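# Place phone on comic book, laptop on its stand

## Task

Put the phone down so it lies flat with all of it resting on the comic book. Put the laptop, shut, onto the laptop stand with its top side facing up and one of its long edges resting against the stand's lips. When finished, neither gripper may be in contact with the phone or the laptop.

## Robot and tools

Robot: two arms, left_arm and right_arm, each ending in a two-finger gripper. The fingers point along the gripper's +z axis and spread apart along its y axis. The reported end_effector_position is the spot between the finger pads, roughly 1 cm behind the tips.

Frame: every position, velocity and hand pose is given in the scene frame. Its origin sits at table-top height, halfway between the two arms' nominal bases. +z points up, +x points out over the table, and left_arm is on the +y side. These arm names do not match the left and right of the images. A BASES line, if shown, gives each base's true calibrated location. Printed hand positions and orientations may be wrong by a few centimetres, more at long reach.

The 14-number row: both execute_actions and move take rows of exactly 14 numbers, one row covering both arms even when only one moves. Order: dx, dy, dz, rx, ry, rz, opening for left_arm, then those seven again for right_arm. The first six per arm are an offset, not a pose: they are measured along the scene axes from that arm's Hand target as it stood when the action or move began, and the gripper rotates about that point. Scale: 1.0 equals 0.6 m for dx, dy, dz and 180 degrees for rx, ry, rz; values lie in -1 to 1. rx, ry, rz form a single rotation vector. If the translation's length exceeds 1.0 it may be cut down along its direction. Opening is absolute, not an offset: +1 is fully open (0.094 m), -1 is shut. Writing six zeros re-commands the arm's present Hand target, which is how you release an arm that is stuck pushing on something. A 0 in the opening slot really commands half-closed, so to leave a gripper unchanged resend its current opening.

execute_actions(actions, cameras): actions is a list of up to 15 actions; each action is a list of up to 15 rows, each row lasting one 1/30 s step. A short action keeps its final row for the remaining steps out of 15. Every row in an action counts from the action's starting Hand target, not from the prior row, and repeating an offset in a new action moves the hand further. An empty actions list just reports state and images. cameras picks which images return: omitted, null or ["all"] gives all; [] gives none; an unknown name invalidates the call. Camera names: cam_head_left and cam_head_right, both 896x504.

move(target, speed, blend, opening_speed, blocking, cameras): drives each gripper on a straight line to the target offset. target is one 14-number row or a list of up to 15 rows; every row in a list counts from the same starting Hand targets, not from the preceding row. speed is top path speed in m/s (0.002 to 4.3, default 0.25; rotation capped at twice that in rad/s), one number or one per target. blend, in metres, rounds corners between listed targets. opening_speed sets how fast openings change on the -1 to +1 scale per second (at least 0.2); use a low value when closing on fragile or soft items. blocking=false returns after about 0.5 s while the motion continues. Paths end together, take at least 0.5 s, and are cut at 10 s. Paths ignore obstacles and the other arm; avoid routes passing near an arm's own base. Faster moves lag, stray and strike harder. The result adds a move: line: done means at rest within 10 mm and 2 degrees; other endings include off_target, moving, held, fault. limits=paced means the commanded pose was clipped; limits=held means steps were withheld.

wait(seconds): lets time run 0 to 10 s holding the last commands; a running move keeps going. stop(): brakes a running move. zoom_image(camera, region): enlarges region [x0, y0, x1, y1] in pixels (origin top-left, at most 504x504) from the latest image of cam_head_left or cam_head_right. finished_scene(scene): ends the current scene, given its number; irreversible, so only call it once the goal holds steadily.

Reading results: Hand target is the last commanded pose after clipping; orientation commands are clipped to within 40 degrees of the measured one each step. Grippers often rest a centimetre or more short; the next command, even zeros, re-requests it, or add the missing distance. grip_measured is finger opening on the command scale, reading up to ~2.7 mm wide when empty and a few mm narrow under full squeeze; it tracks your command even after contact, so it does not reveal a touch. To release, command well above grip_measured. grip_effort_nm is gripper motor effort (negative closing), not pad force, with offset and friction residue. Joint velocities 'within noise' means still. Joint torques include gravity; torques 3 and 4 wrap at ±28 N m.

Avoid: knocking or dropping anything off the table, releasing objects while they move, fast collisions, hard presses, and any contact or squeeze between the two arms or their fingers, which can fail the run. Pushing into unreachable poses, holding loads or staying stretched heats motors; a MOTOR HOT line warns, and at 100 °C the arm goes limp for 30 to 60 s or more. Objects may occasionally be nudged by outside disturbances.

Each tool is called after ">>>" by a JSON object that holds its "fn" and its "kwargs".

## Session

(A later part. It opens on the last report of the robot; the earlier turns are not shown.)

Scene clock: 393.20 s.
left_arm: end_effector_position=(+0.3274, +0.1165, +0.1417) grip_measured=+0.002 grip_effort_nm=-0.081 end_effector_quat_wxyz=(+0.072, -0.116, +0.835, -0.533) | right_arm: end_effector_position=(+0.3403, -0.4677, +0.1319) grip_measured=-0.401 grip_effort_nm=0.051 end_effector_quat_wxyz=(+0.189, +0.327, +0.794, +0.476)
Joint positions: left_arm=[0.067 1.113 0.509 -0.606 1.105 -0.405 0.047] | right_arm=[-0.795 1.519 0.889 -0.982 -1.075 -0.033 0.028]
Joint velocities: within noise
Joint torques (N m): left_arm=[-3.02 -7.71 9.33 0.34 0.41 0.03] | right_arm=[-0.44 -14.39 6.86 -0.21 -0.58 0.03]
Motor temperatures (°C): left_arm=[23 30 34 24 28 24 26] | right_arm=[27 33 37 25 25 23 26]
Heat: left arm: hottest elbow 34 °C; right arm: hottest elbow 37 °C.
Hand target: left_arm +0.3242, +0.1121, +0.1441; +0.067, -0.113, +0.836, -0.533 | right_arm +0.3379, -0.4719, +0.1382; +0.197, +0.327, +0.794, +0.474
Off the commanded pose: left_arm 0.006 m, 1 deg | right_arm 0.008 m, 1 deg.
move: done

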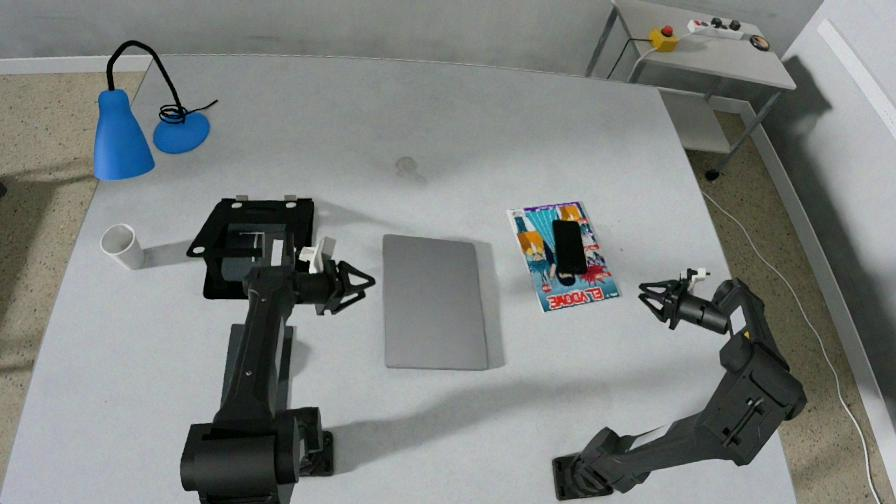

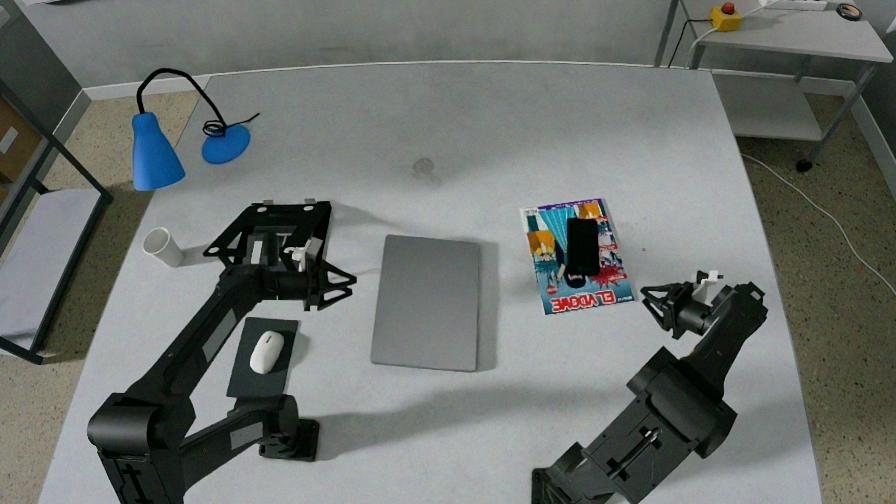

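>>> {"fn": "move", "kwargs": {"target": [[0.025,0.04,0.0,0,0,0.11,0.0,0,0,0,0,0,0,-0.4],[0.025,0.04,-0.15,0,0,0.11,0.0,0,0,0,0,0,0,-0.4]], "speed": 0.12}}

>>> {"fn": "zoom_image", "kwargs": {"camera": "cam_head_left", "region": [260, 230, 430, 370]}}

>>> {"fn": "zoom_image", "kwargs": {"camera": "cam_head_right", "region": [260, 230, 430, 370]}}

Scene clock: 405.70 s.
left_arm: end_effector_position=(+0.3412, +0.1351, +0.0575) grip_measured=+0.002 grip_effort_nm=-0.081 end_effector_quat_wxyz=(+0.158, -0.250, +0.805, -0.514) | right_arm: end_effector_position=(+0.3403, -0.4677, +0.1319) grip_measured=-0.401 grip_effort_nm=0.056 end_effector_quat_wxyz=(+0.189, +0.327, +0.794, +0.476)
Joint positions: left_arm=[0.067 1.285 0.235 0.282 0.917 -0.919 0.047] | right_arm=[-0.795 1.519 0.889 -0.982 -1.075 -0.033 0.028]
Joint velocities: within noise
Joint torques (N m): left_arm=[-0.97 -5.42 5.87 1.99 0.33 -0.05] | right_arm=[-0.32 -14.39 6.84 -0.24 -0.58 0.03]
Motor temperatures (°C): left_arm=[23 29 34 24 28 24 26] | right_arm=[27 33 36 25 25 23 25]
Heat: left arm: hottest elbow 34 °C; right arm: hottest elbow 36 °C.
Hand target: left_arm +0.3391, +0.1361, +0.0541; +0.157, -0.255, +0.804, -0.514 | right_arm +0.3379, -0.4719, +0.1382; +0.197, +0.327, +0.794, +0.474
Off the commanded pose: left_arm 0.004 m, 1 deg | right_arm 0.008 m, 1 deg.
move: done

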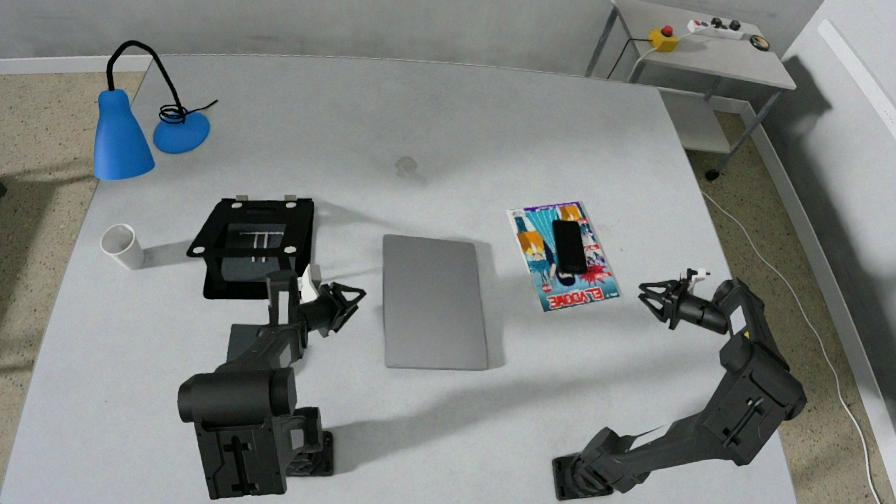

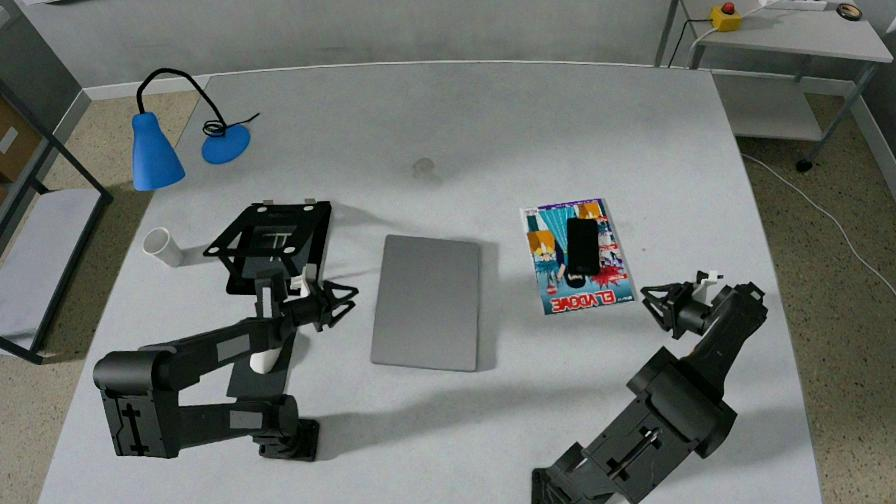

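Scaled by 2.965.

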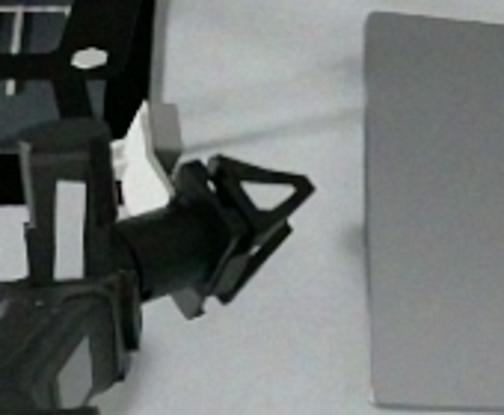

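Scaled by 2.965.

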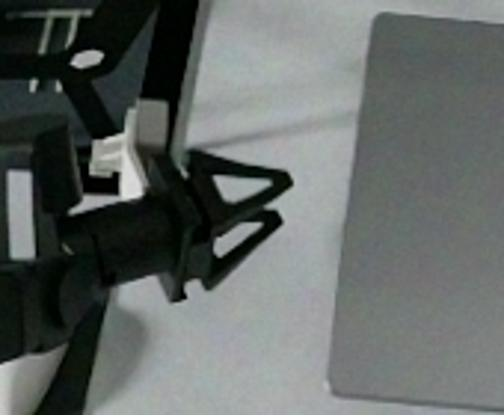

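>>> {"fn": "move", "kwargs": {"target": [[0,0,-0.022,0,0,0,0.0,0,0,0,0,0,0,-0.4],[0.035,-0.05,-0.022,0,0,0,0.0,0,0,0,0,0,0,-0.4]], "speed": 0.08}}

>>> {"fn": "zoom_image", "kwargs": {"camera": "cam_head_left", "region": [320, 230, 440, 330]}}

>>> {"fn": "zoom_image", "kwargs": {"camera": "cam_head_right", "region": [320, 230, 440, 330]}}

Scene clock: 411.23 s.
left_arm: end_effector_position=(+0.3496, +0.1111, +0.0353) grip_measured=+0.002 grip_effort_nm=-0.085 end_effector_quat_wxyz=(+0.150, -0.265, +0.805, -0.508) | right_arm: end_effector_position=(+0.3403, -0.4677, +0.1319) grip_measured=-0.401 grip_effort_nm=0.046 end_effector_quat_wxyz=(+0.189, +0.327, +0.794, +0.476)
Joint positions: left_arm=[-0.046 1.435 0.23 0.509 0.819 -1.054 0.047] | right_arm=[-0.795 1.519 0.889 -0.982 -1.075 -0.033 0.028]
Joint velocities: within noise
Joint torques (N m): left_arm=[-2.61 -6.42 7.2 2.14 0.13 -0.01] | right_arm=[-0.44 -14.45 6.87 -0.23 -0.58 0.03]
Motor temperatures (°C): left_arm=[23 29 33 24 27 24 26] | right_arm=[27 33 36 25 25 23 25]
Heat: left arm: hottest elbow 33 °C; right arm: hottest elbow 36 °C.
Hand target: left_arm +0.3602, +0.1061, +0.0409; +0.157, -0.255, +0.804, -0.514 | right_arm +0.3379, -0.4719, +0.1382; +0.197, +0.327, +0.794, +0.474
Off the commanded pose: left_arm 0.013 m, 2 deg | right_arm 0.008 m, 1 deg.
move: off_target (left_arm)

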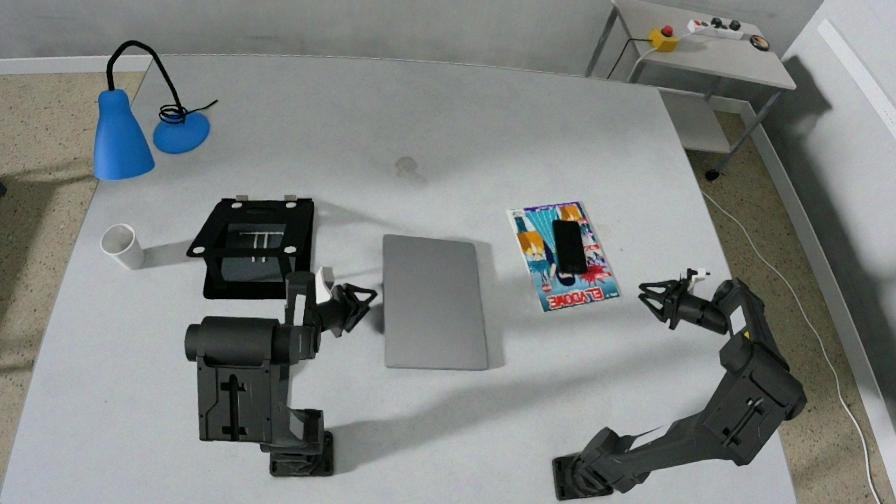

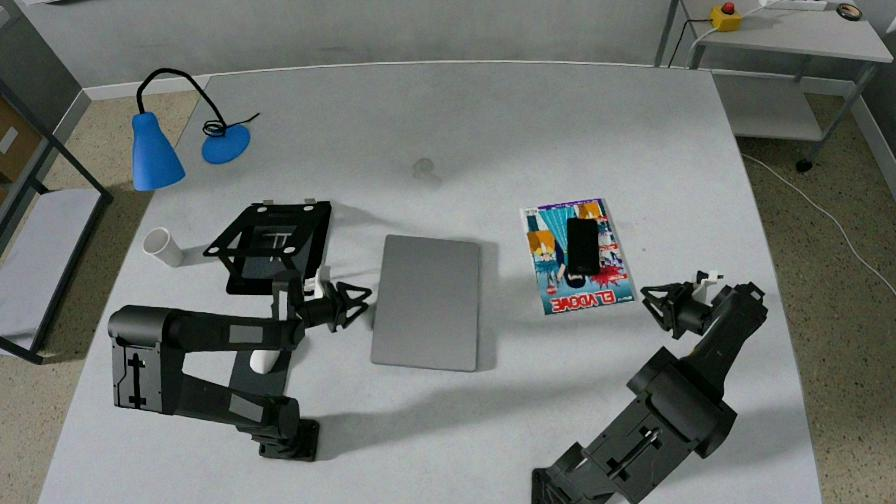

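Scaled by 4.200.

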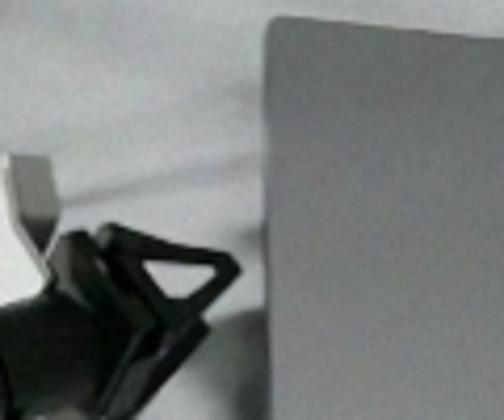

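Scaled by 4.200.

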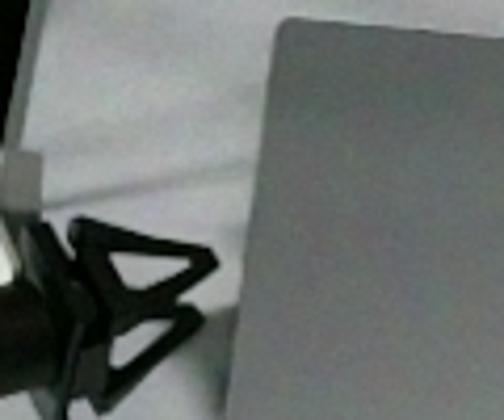

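>>> {"fn": "move", "kwargs": {"target": [0.035,-0.05,0,0,0,0,0.0,0,0,0,0,0,0,-0.4], "speed": 0.06}}

>>> {"fn": "zoom_image", "kwargs": {"camera": "cam_head_left", "region": [320, 230, 440, 330]}}

>>> {"fn": "zoom_image", "kwargs": {"camera": "cam_head_right", "region": [320, 230, 440, 330]}}

Scene clock: 418.23 s.
left_arm: end_effector_position=(+0.3601, +0.0876, +0.0299) grip_measured=+0.002 grip_effort_nm=-0.061 end_effector_quat_wxyz=(+0.145, -0.274, +0.807, -0.503) | right_arm: end_effector_position=(+0.3403, -0.4677, +0.1319) grip_measured=-0.401 grip_effort_nm=0.046 end_effector_quat_wxyz=(+0.189, +0.327, +0.794, +0.476)
Joint positions: left_arm=[-0.147 1.49 0.255 0.582 0.73 -1.146 0.047] | right_arm=[-0.795 1.519 0.889 -0.982 -1.075 -0.033 0.028]
Joint velocities: within noise
Joint torques (N m): left_arm=[-2.96 -7 9.43 2.06 0.17 -0.01] | right_arm=[-0.38 -14.56 6.86 -0.23 -0.58 0.03]
Motor temperatures (°C): left_arm=[23 29 33 24 27 24 26] | right_arm=[27 33 36 25 25 23 25]
Heat: left arm: hottest elbow 33 °C; right arm: hottest elbow 36 °C.
Hand target: left_arm +0.3812, +0.0760, +0.0410; +0.158, -0.255, +0.804, -0.514 | right_arm +0.3379, -0.4719, +0.1382; +0.197, +0.327, +0.794, +0.474
Off the commanded pose: left_arm 0.026 m, 3 deg | right_arm 0.008 m, 1 deg.
move: off_target (left_arm)

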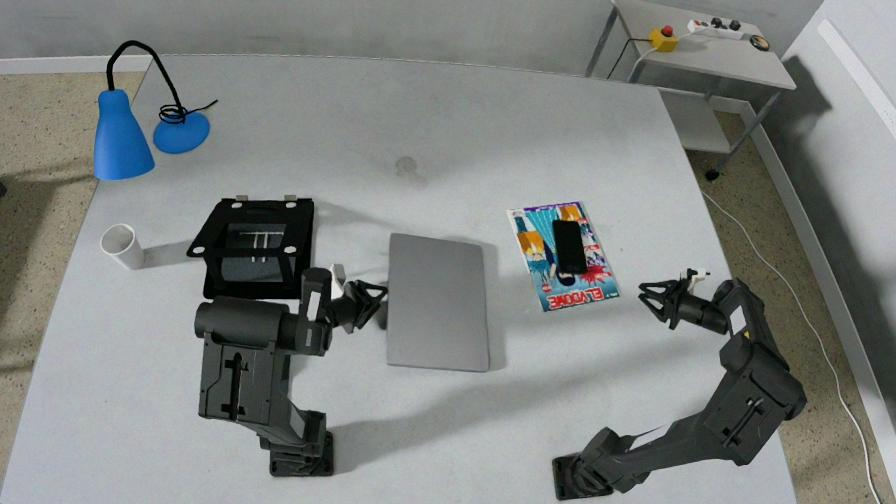

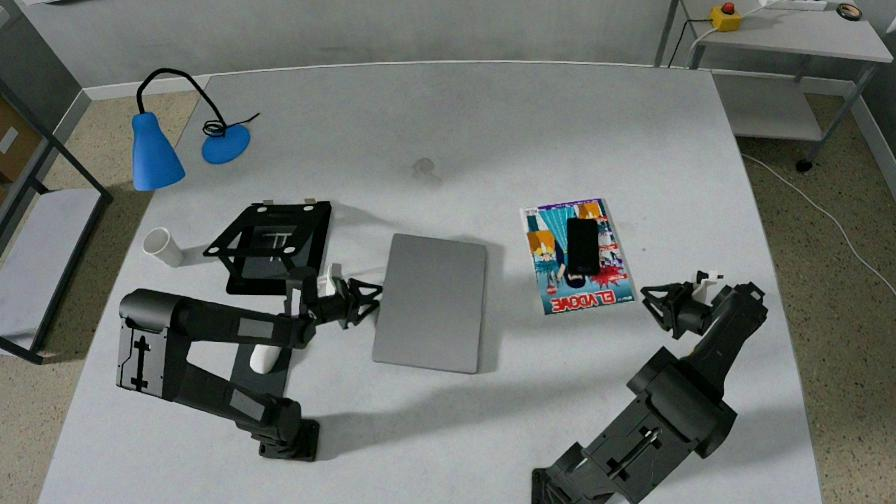

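Scaled by 4.200.

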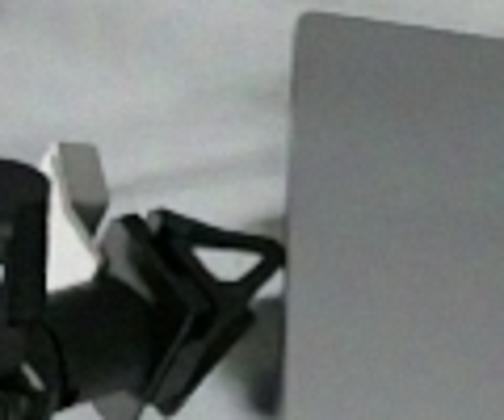

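Scaled by 4.200.

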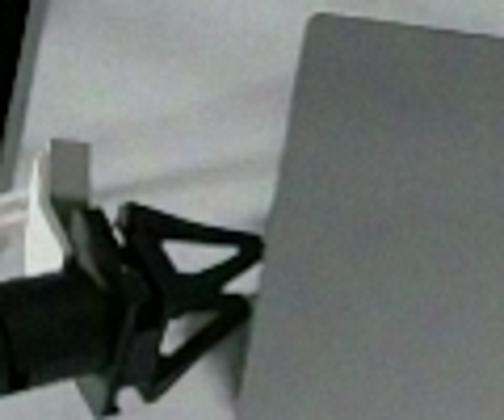

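>>> {"fn": "move", "kwargs": {"target": [[-0.05,0.06,0.0,0,0,0,0.0,0,0,0,0,0,0,-0.4],[-0.05,0.06,0.035,0,0,0,0.5,0,0,0,0,0,0,-0.4]], "speed": 0.12}}

>>> {"fn": "zoom_image", "kwargs": {"camera": "cam_head_left", "region": [320, 230, 440, 330]}}

>>> {"fn": "zoom_image", "kwargs": {"camera": "cam_head_right", "region": [320, 230, 440, 330]}}

Scene clock: 431.87 s.
left_arm: end_effector_position=(+0.3476, +0.1076, +0.0573) grip_measured=+0.497 grip_effort_nm=0.129 end_effector_quat_wxyz=(+0.149, -0.256, +0.805, -0.513) | right_arm: end_effector_position=(+0.3403, -0.4677, +0.1319) grip_measured=-0.401 grip_effort_nm=0.046 end_effector_quat_wxyz=(+0.189, +0.327, +0.794, +0.476)
Joint positions: left_arm=[-0.053 1.315 0.24 0.386 0.831 -1.05 0.07] | right_arm=[-0.795 1.519 0.889 -0.982 -1.075 -0.033 0.028]
Joint velocities: within noise
Joint torques (N m): left_arm=[-0.5 -8 6.79 1.26 0.35 0.15] | right_arm=[-0.38 -14.39 6.86 -0.23 -0.58 0.02]
Motor temperatures (°C): left_arm=[23 28 33 24 27 24 26] | right_arm=[27 33 36 25 25 23 25]
Heat: left arm: hottest elbow 33 °C; right arm: hottest elbow 36 °C.
Hand target: left_arm +0.3511, +0.1121, +0.0619; +0.157, -0.255, +0.804, -0.514 | right_arm +0.3379, -0.4719, +0.1382; +0.197, +0.327, +0.794, +0.474
Off the commanded pose: left_arm 0.007 m, 1 deg | right_arm 0.008 m, 1 deg.
move: done

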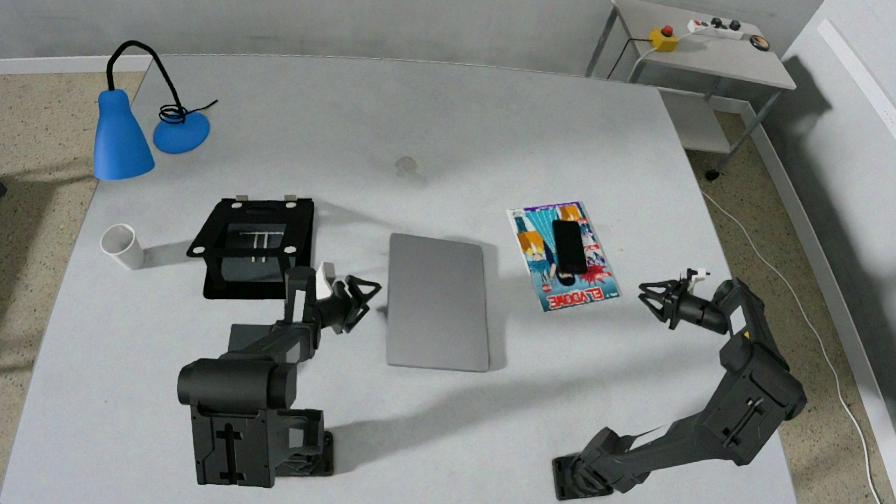

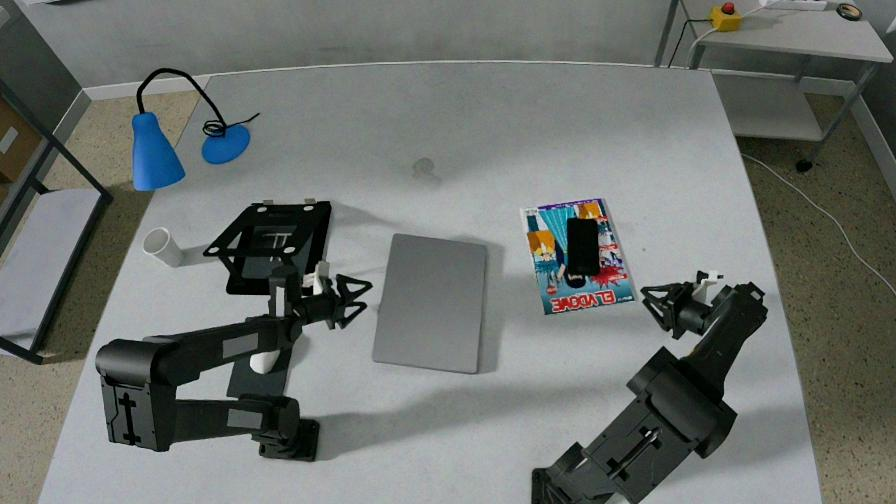

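Scaled by 4.200.

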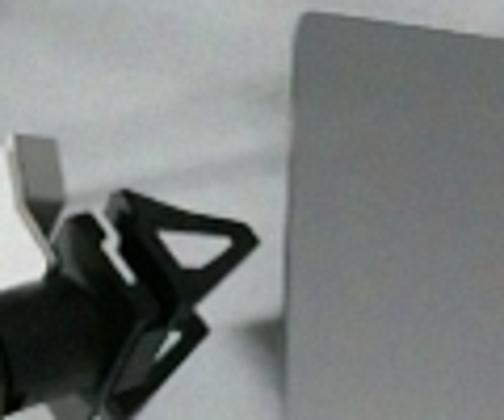

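Scaled by 4.200.

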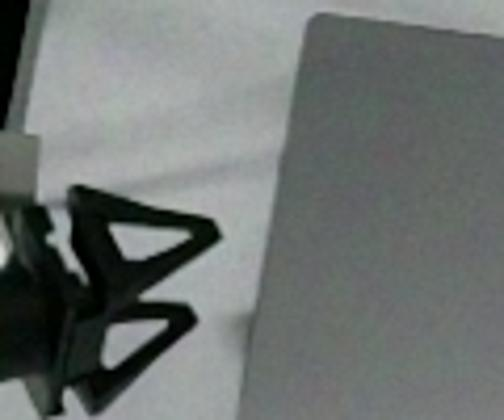

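>>> {"fn": "move", "kwargs": {"target": [0.078,-0.11,-0.005,0,0,0,0.5,0,0,0,0,0,0,-0.4], "speed": 0.06}}

>>> {"fn": "zoom_image", "kwargs": {"camera": "cam_head_left", "region": [320, 220, 500, 380]}}

>>> {"fn": "zoom_image", "kwargs": {"camera": "cam_head_right", "region": [320, 220, 500, 380]}}

Scene clock: 436.60 s.
left_arm: end_effector_position=(+0.3781, +0.0567, +0.0452) grip_measured=+0.498 grip_effort_nm=0.134 end_effector_quat_wxyz=(+0.143, -0.270, +0.810, -0.501) | right_arm: end_effector_position=(+0.3403, -0.4677, +0.1319) grip_measured=-0.401 grip_effort_nm=0.051 end_effector_quat_wxyz=(+0.189, +0.327, +0.794, +0.476)
Joint positions: left_arm=[-0.252 1.465 0.321 0.532 0.651 -1.213 0.07] | right_arm=[-0.795 1.519 0.889 -0.982 -1.075 -0.033 0.028]
Joint velocities: within noise
Joint torques (N m): left_arm=[-3.08 -8.59 9.96 2.44 0.07 -0.01] | right_arm=[-0.44 -14.39 6.84 -0.23 -0.58 0.02]
Motor temperatures (°C): left_arm=[23 28 33 24 27 24 26] | right_arm=[27 33 36 25 25 23 25]
Heat: left arm: hottest elbow 33 °C; right arm: hottest elbow 36 °C.
Hand target: left_arm +0.3979, +0.0462, +0.0588; +0.157, -0.255, +0.804, -0.514 | right_arm +0.3379, -0.4719, +0.1382; +0.197, +0.327, +0.794, +0.474
Off the commanded pose: left_arm 0.026 m, 3 deg | right_arm 0.008 m, 1 deg.
move: off_target (left_arm)

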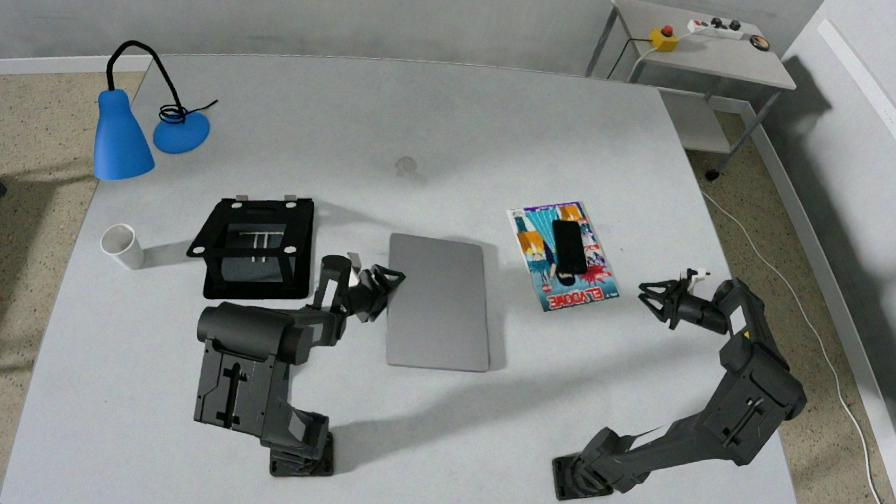

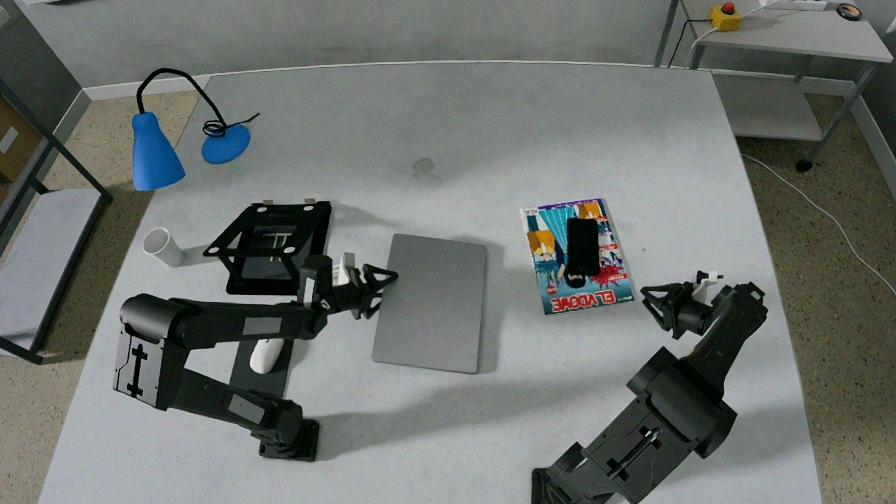

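Scaled by 2.800.

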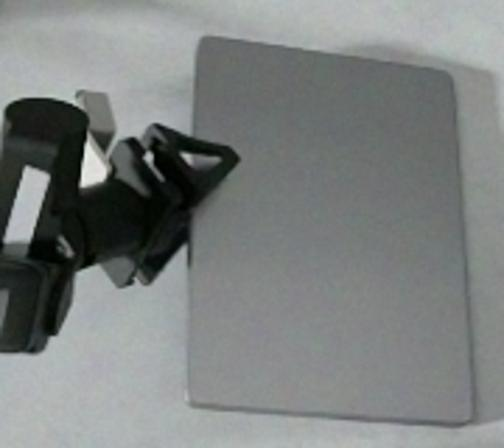

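Scaled by 2.800.

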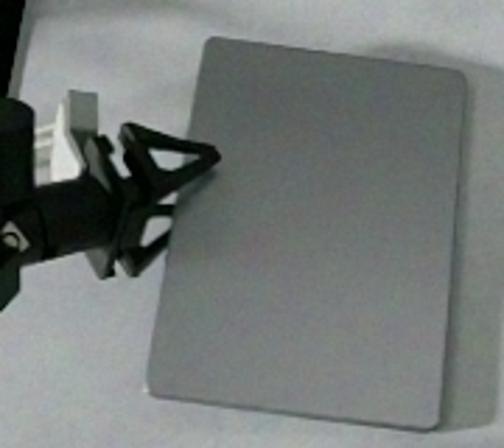

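>>> {"fn": "move", "kwargs": {"target": [0.03,-0.043,0.005,0,0,0,0.5,0,0,0,0,0,0,-0.4], "speed": 0.06}}

>>> {"fn": "zoom_image", "kwargs": {"camera": "cam_head_left", "region": [320, 220, 500, 380]}}

>>> {"fn": "zoom_image", "kwargs": {"camera": "cam_head_right", "region": [320, 220, 500, 380]}}

Scene clock: 440.27 s.
left_arm: end_effector_position=(+0.3949, +0.0337, +0.0459) grip_measured=+0.498 grip_effort_nm=0.125 end_effector_quat_wxyz=(+0.142, -0.270, +0.812, -0.498) | right_arm: end_effector_position=(+0.3403, -0.4677, +0.1319) grip_measured=-0.401 grip_effort_nm=0.051 end_effector_quat_wxyz=(+0.189, +0.327, +0.794, +0.476)
Joint positions: left_arm=[-0.318 1.509 0.379 0.535 0.593 -1.254 0.07] | right_arm=[-0.795 1.519 0.889 -0.982 -1.075 -0.033 0.028]
Joint velocities: within noise
Joint torques (N m): left_arm=[-3.14 -9.11 10.56 2.48 0.11 -0.06] | right_arm=[-0.44 -14.51 6.87 -0.2 -0.58 0.03]
Motor temperatures (°C): left_arm=[23 28 33 24 27 24 26] | right_arm=[27 33 36 25 25 23 25]
Heat: left arm: hottest elbow 33 °C; right arm: hottest elbow 36 °C.
Hand target: left_arm +0.4160, +0.0202, +0.0620; +0.157, -0.255, +0.804, -0.514 | right_arm +0.3379, -0.4719, +0.1382; +0.197, +0.327, +0.794, +0.474
Off the commanded pose: left_arm 0.030 m, 3 deg | right_arm 0.008 m, 1 deg.
move: off_target (left_arm)

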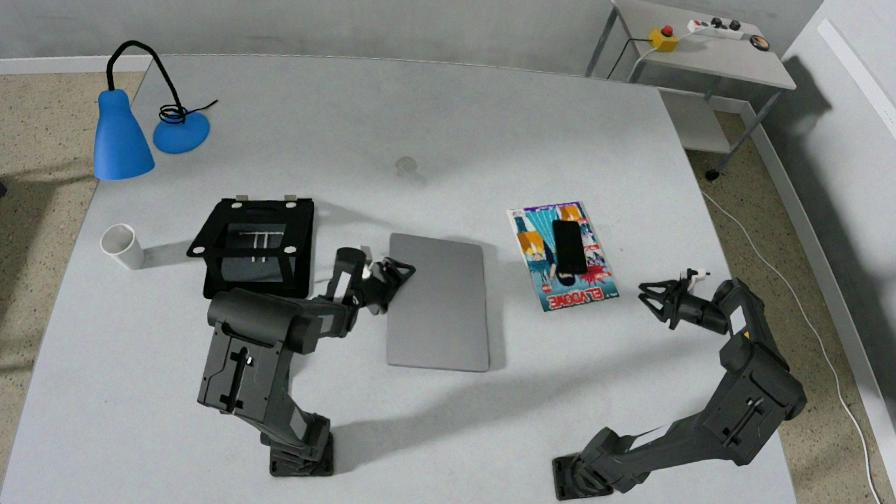

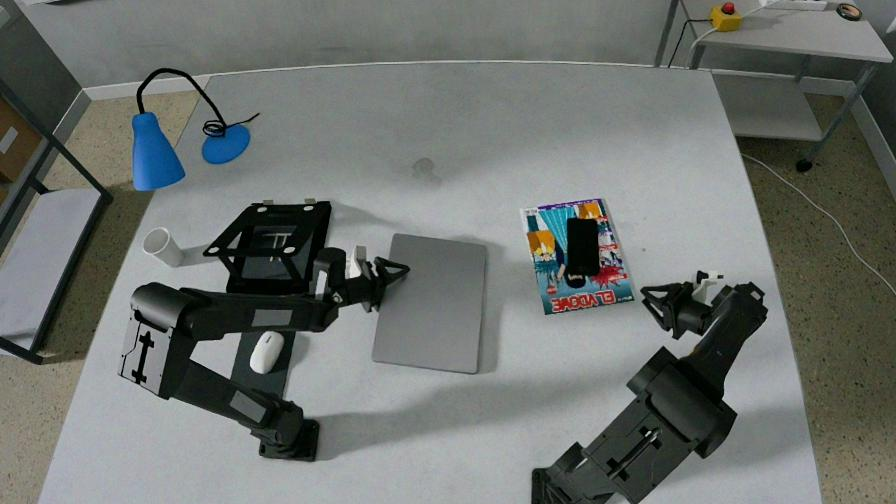

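Scaled by 2.800.

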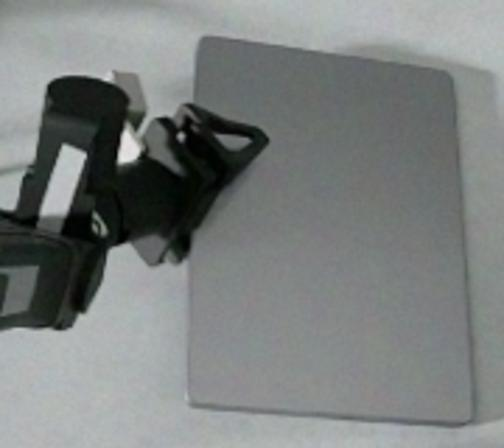

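Scaled by 2.800.

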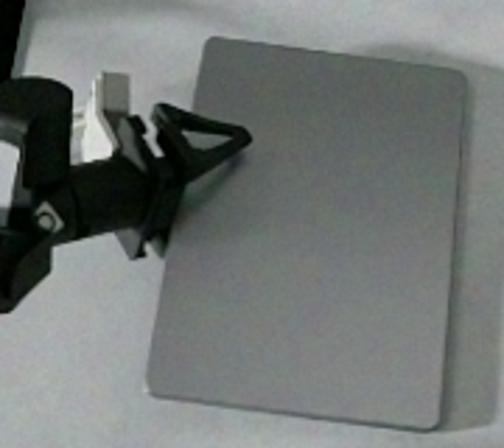

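>>> {"fn": "move", "kwargs": {"target": [[0.0,0.0,0.0,0,0,0,0.15,0,0,0,0,0,0,-0.4],[0.0,0.0,0.01,-0.064,-0.044,0,0.1,0,0,0,0,0,0,-0.4]], "speed": 0.06}}

>>> {"fn": "zoom_image", "kwargs": {"camera": "cam_head_left", "region": [320, 220, 500, 380]}}

>>> {"fn": "zoom_image", "kwargs": {"camera": "cam_head_right", "region": [320, 220, 500, 380]}}

Scene clock: 451.00 s.
left_arm: end_effector_position=(+0.4070, +0.0198, +0.0507) grip_measured=+0.103 grip_effort_nm=-0.139 end_effector_quat_wxyz=(+0.170, -0.241, +0.751, -0.591) | right_arm: end_effector_position=(+0.3403, -0.4677, +0.1319) grip_measured=-0.401 grip_effort_nm=0.051 end_effector_quat_wxyz=(+0.189, +0.327, +0.794, +0.476)
Joint positions: left_arm=[-0.316 1.747 0.362 1.069 0.669 -1.401 0.052] | right_arm=[-0.795 1.519 0.889 -0.982 -1.075 -0.033 0.028]
Joint velocities: within noise
Joint torques (N m): left_arm=[-0.97 -12.51 4.6 3.56 0.2 -0.18] | right_arm=[-0.44 -14.45 6.9 -0.23 -0.59 0.03]
Motor temperatures (°C): left_arm=[23 28 33 24 27 24 26] | right_arm=[27 33 36 25 25 23 25]
Heat: left arm: hottest elbow 33 °C; right arm: hottest elbow 36 °C.
Hand target: left_arm +0.4160, +0.0203, +0.0680; +0.186, -0.234, +0.735, -0.608 | right_arm +0.3379, -0.4719, +0.1382; +0.197, +0.327, +0.794, +0.474
Off the commanded pose: left_arm 0.019 m, 3 deg | right_arm 0.008 m, 1 deg.
move: off_target (left_arm); target 2's new opening was sent with left_arm's hand 0.018 m and 3 deg from that target

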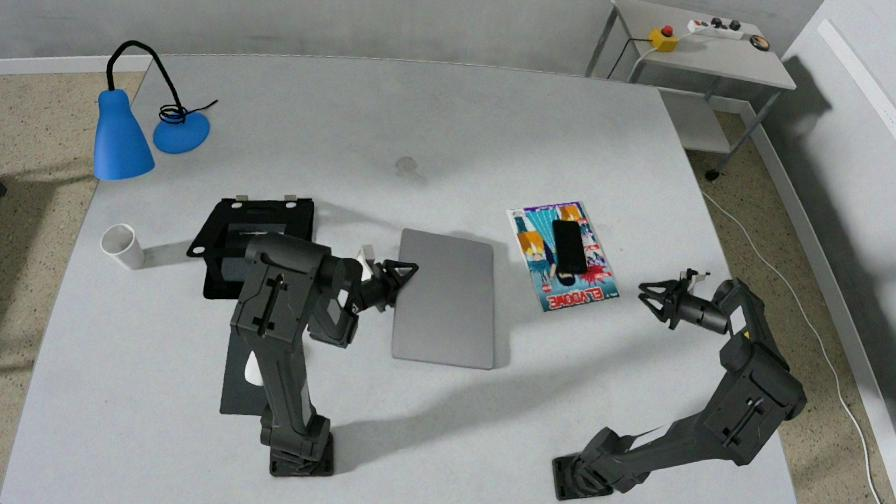

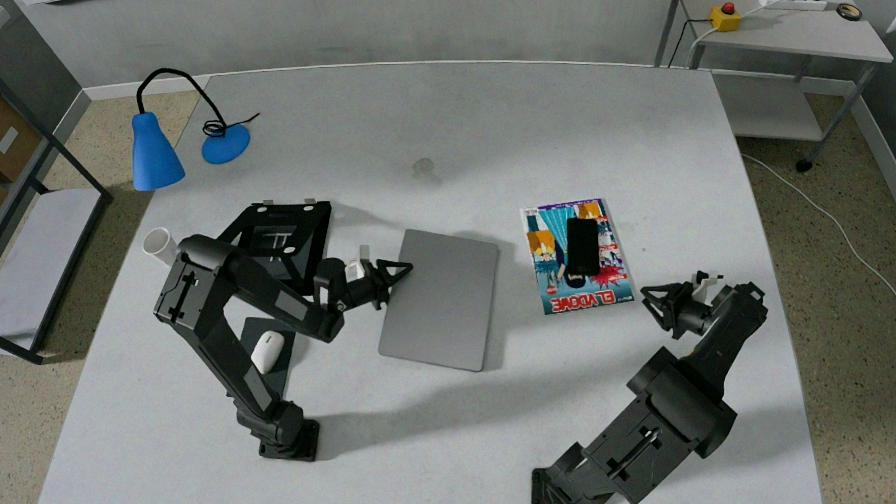

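Scaled by 2.800.

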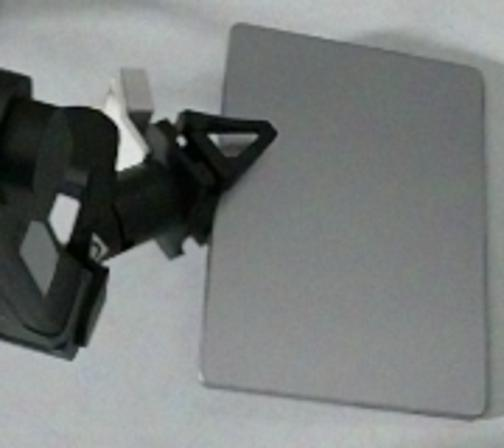

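Scaled by 2.800.

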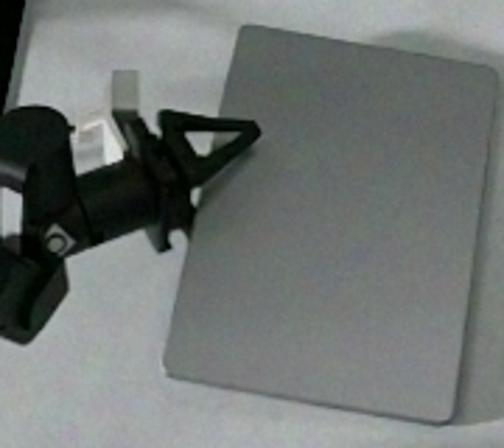

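>>> {"fn": "move", "kwargs": {"target": [0,0,0,0,0,0,-0.9,0,0,0,0,0,0,-0.4], "speed": 0.05, "opening_speed": 0.3}}

>>> {"fn": "zoom_image", "kwargs": {"camera": "cam_head_left", "region": [320, 220, 510, 390]}}

>>> {"fn": "zoom_image", "kwargs": {"camera": "cam_head_right", "region": [320, 220, 510, 390]}}

Scene clock: 459.23 s.
left_arm: end_effector_position=(+0.4083, +0.0192, +0.0556) grip_measured=-0.607 grip_effort_nm=-1.004 end_effector_quat_wxyz=(+0.194, -0.213, +0.752, -0.594) | right_arm: end_effector_position=(+0.3403, -0.4677, +0.1319) grip_measured=-0.401 grip_effort_nm=0.046 end_effector_quat_wxyz=(+0.189, +0.327, +0.794, +0.476)
Joint positions: left_arm=[-0.316 1.755 0.362 1.108 0.673 -1.35 0.018] | right_arm=[-0.795 1.519 0.889 -0.982 -1.075 -0.033 0.028]
Joint velocities: within noise
Joint torques (N m): left_arm=[-1.44 -12.57 4.48 2.02 0.15 -0.65] | right_arm=[-0.38 -14.45 6.84 -0.23 -0.58 0.02]
Motor temperatures (°C): left_arm=[23 28 33 24 27 24 27] | right_arm=[27 33 36 25 25 23 25]
Heat: left arm: hottest elbow 33 °C; right arm: hottest elbow 36 °C.
Hand target: left_arm +0.4160, +0.0202, +0.0680; +0.186, -0.234, +0.735, -0.608 | right_arm +0.3379, -0.4719, +0.1382; +0.197, +0.327, +0.794, +0.474
Off the commanded pose: left_arm 0.015 m, 4 deg | right_arm 0.008 m, 1 deg.
move: off_target (left_arm)

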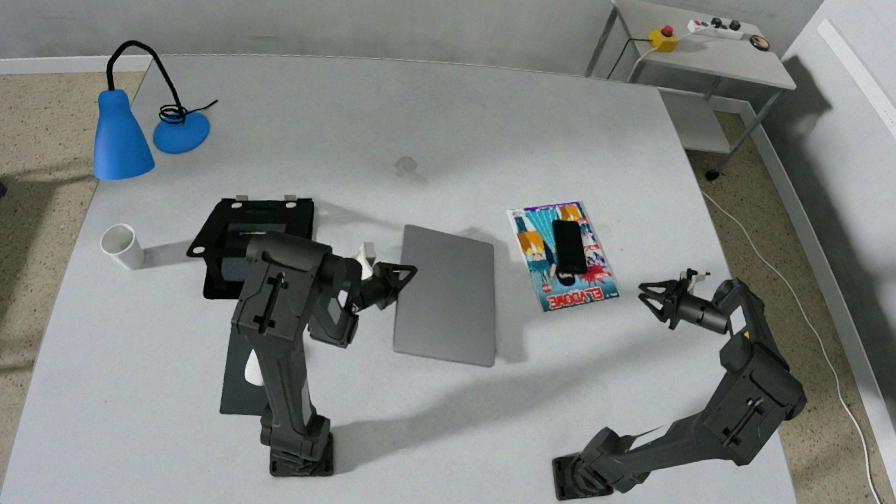

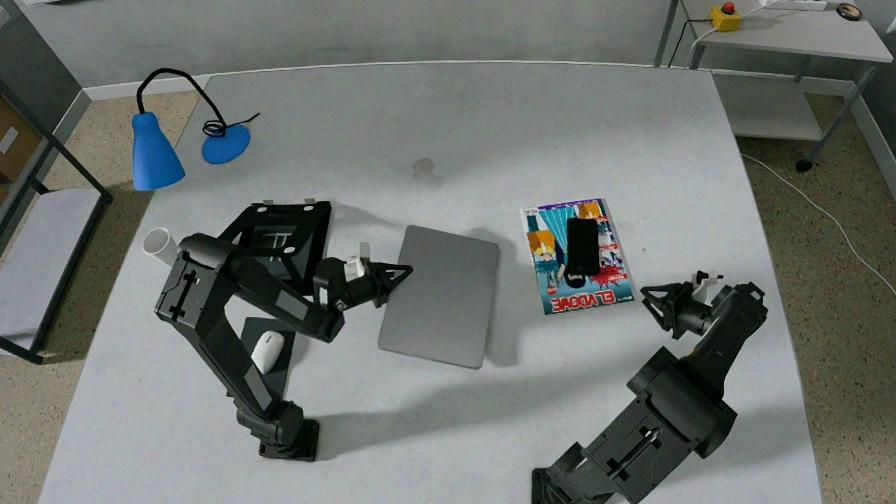

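Scaled by 2.653.

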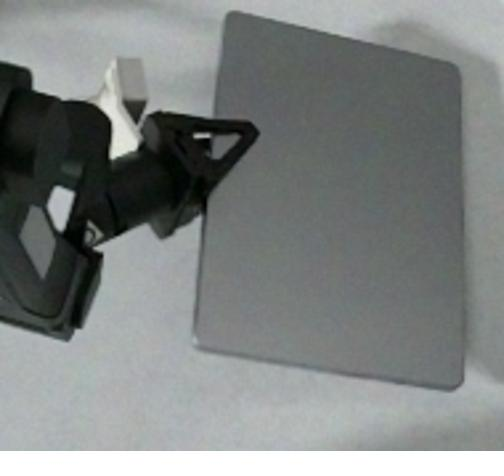

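Scaled by 2.653.

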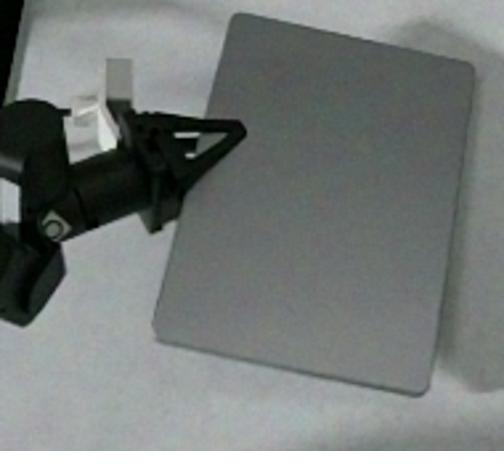

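>>> {"fn": "move", "kwargs": {"target": [0,0,0.2,0,0,0,-0.9,0,0,0,0,0,0,-0.4], "speed": 0.12}}

>>> {"fn": "zoom_image", "kwargs": {"camera": "cam_head_left", "region": [320, 170, 540, 390]}}

>>> {"fn": "zoom_image", "kwargs": {"camera": "cam_head_right", "region": [320, 170, 540, 390]}}

Scene clock: 490.50 s.
left_arm: end_effector_position=(+0.3847, +0.0293, +0.1085) grip_measured=-0.619 grip_effort_nm=-1.004 end_effector_quat_wxyz=(+0.149, -0.254, +0.783, -0.548) | right_arm: end_effector_position=(+0.3403, -0.4677, +0.1319) grip_measured=-0.401 grip_effort_nm=0.046 end_effector_quat_wxyz=(+0.189, +0.327, +0.794, +0.476)
Joint positions: left_arm=[-0.316 1.31 0.357 0.491 0.651 -1.326 0.018] | right_arm=[-0.795 1.519 0.889 -0.982 -1.075 -0.033 0.028]
Joint velocities: within noise
Joint torques (N m): left_arm=[-0.85 -15.62 14.67 3.29 1.33 -0.8] | right_arm=[-0.5 -14.33 6.86 -0.25 -0.58 0.02]
Motor temperatures (°C): left_arm=[23 28 32 24 27 24 28] | right_arm=[27 33 35 25 25 23 25]
Heat: left arm: hottest elbow 32 °C; right arm: hottest elbow 35 °C.
Hand target: left_arm +0.4160, +0.0203, +0.1879; +0.186, -0.234, +0.735, -0.608 | right_arm +0.3379, -0.4719, +0.1382; +0.197, +0.327, +0.794, +0.474
Off the commanded pose: left_arm 0.086 m, 10 deg | right_arm 0.008 m, 1 deg.
move: off_target (left_arm)

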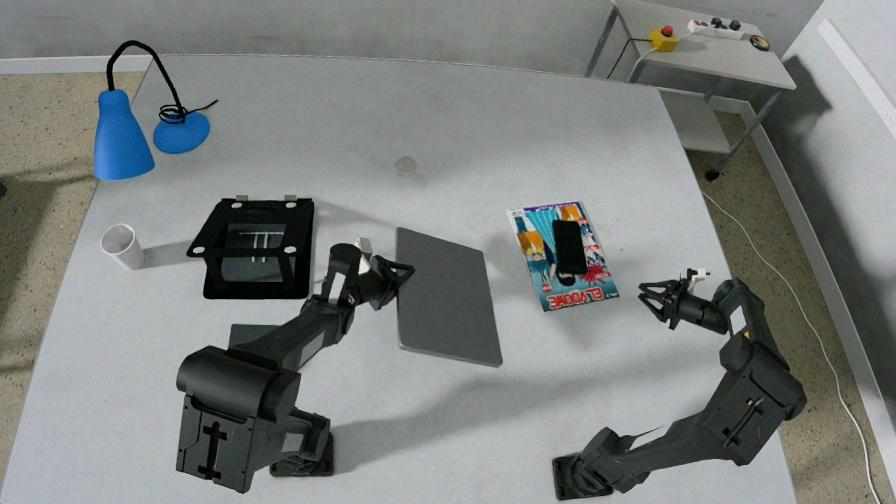

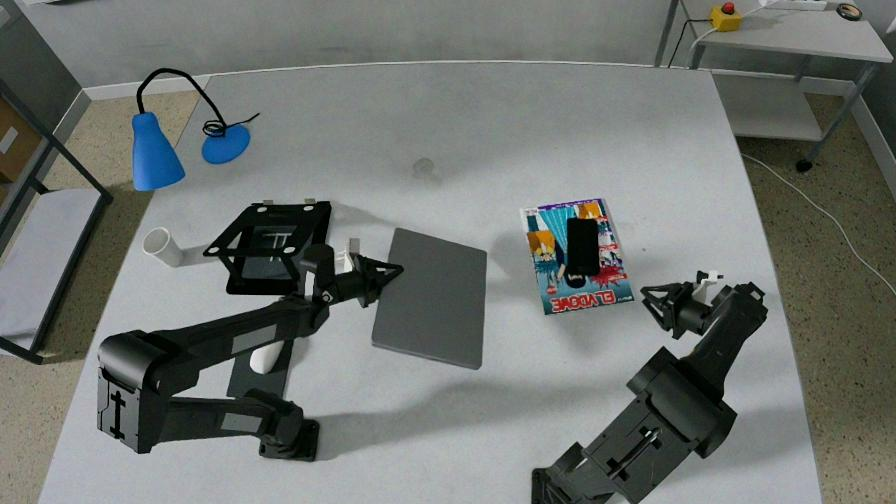

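Scaled by 2.291.

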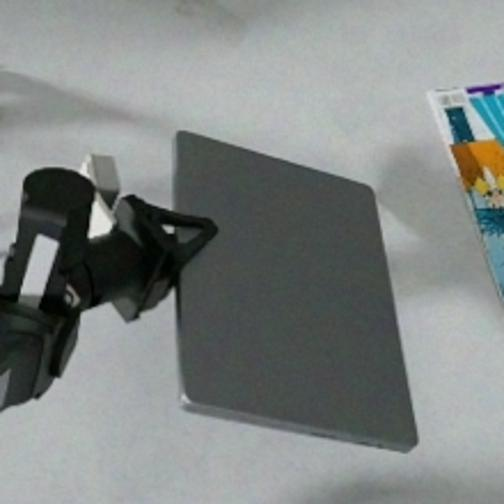

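Scaled by 2.291.

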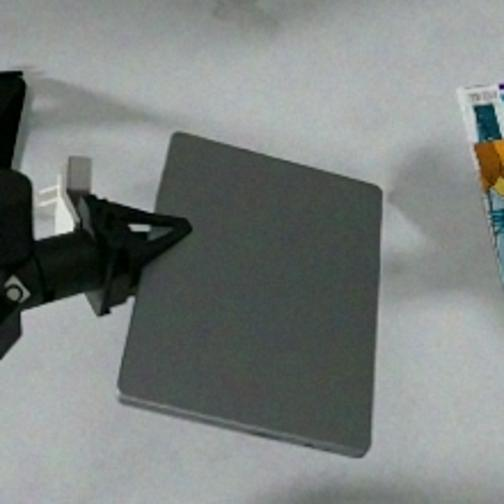

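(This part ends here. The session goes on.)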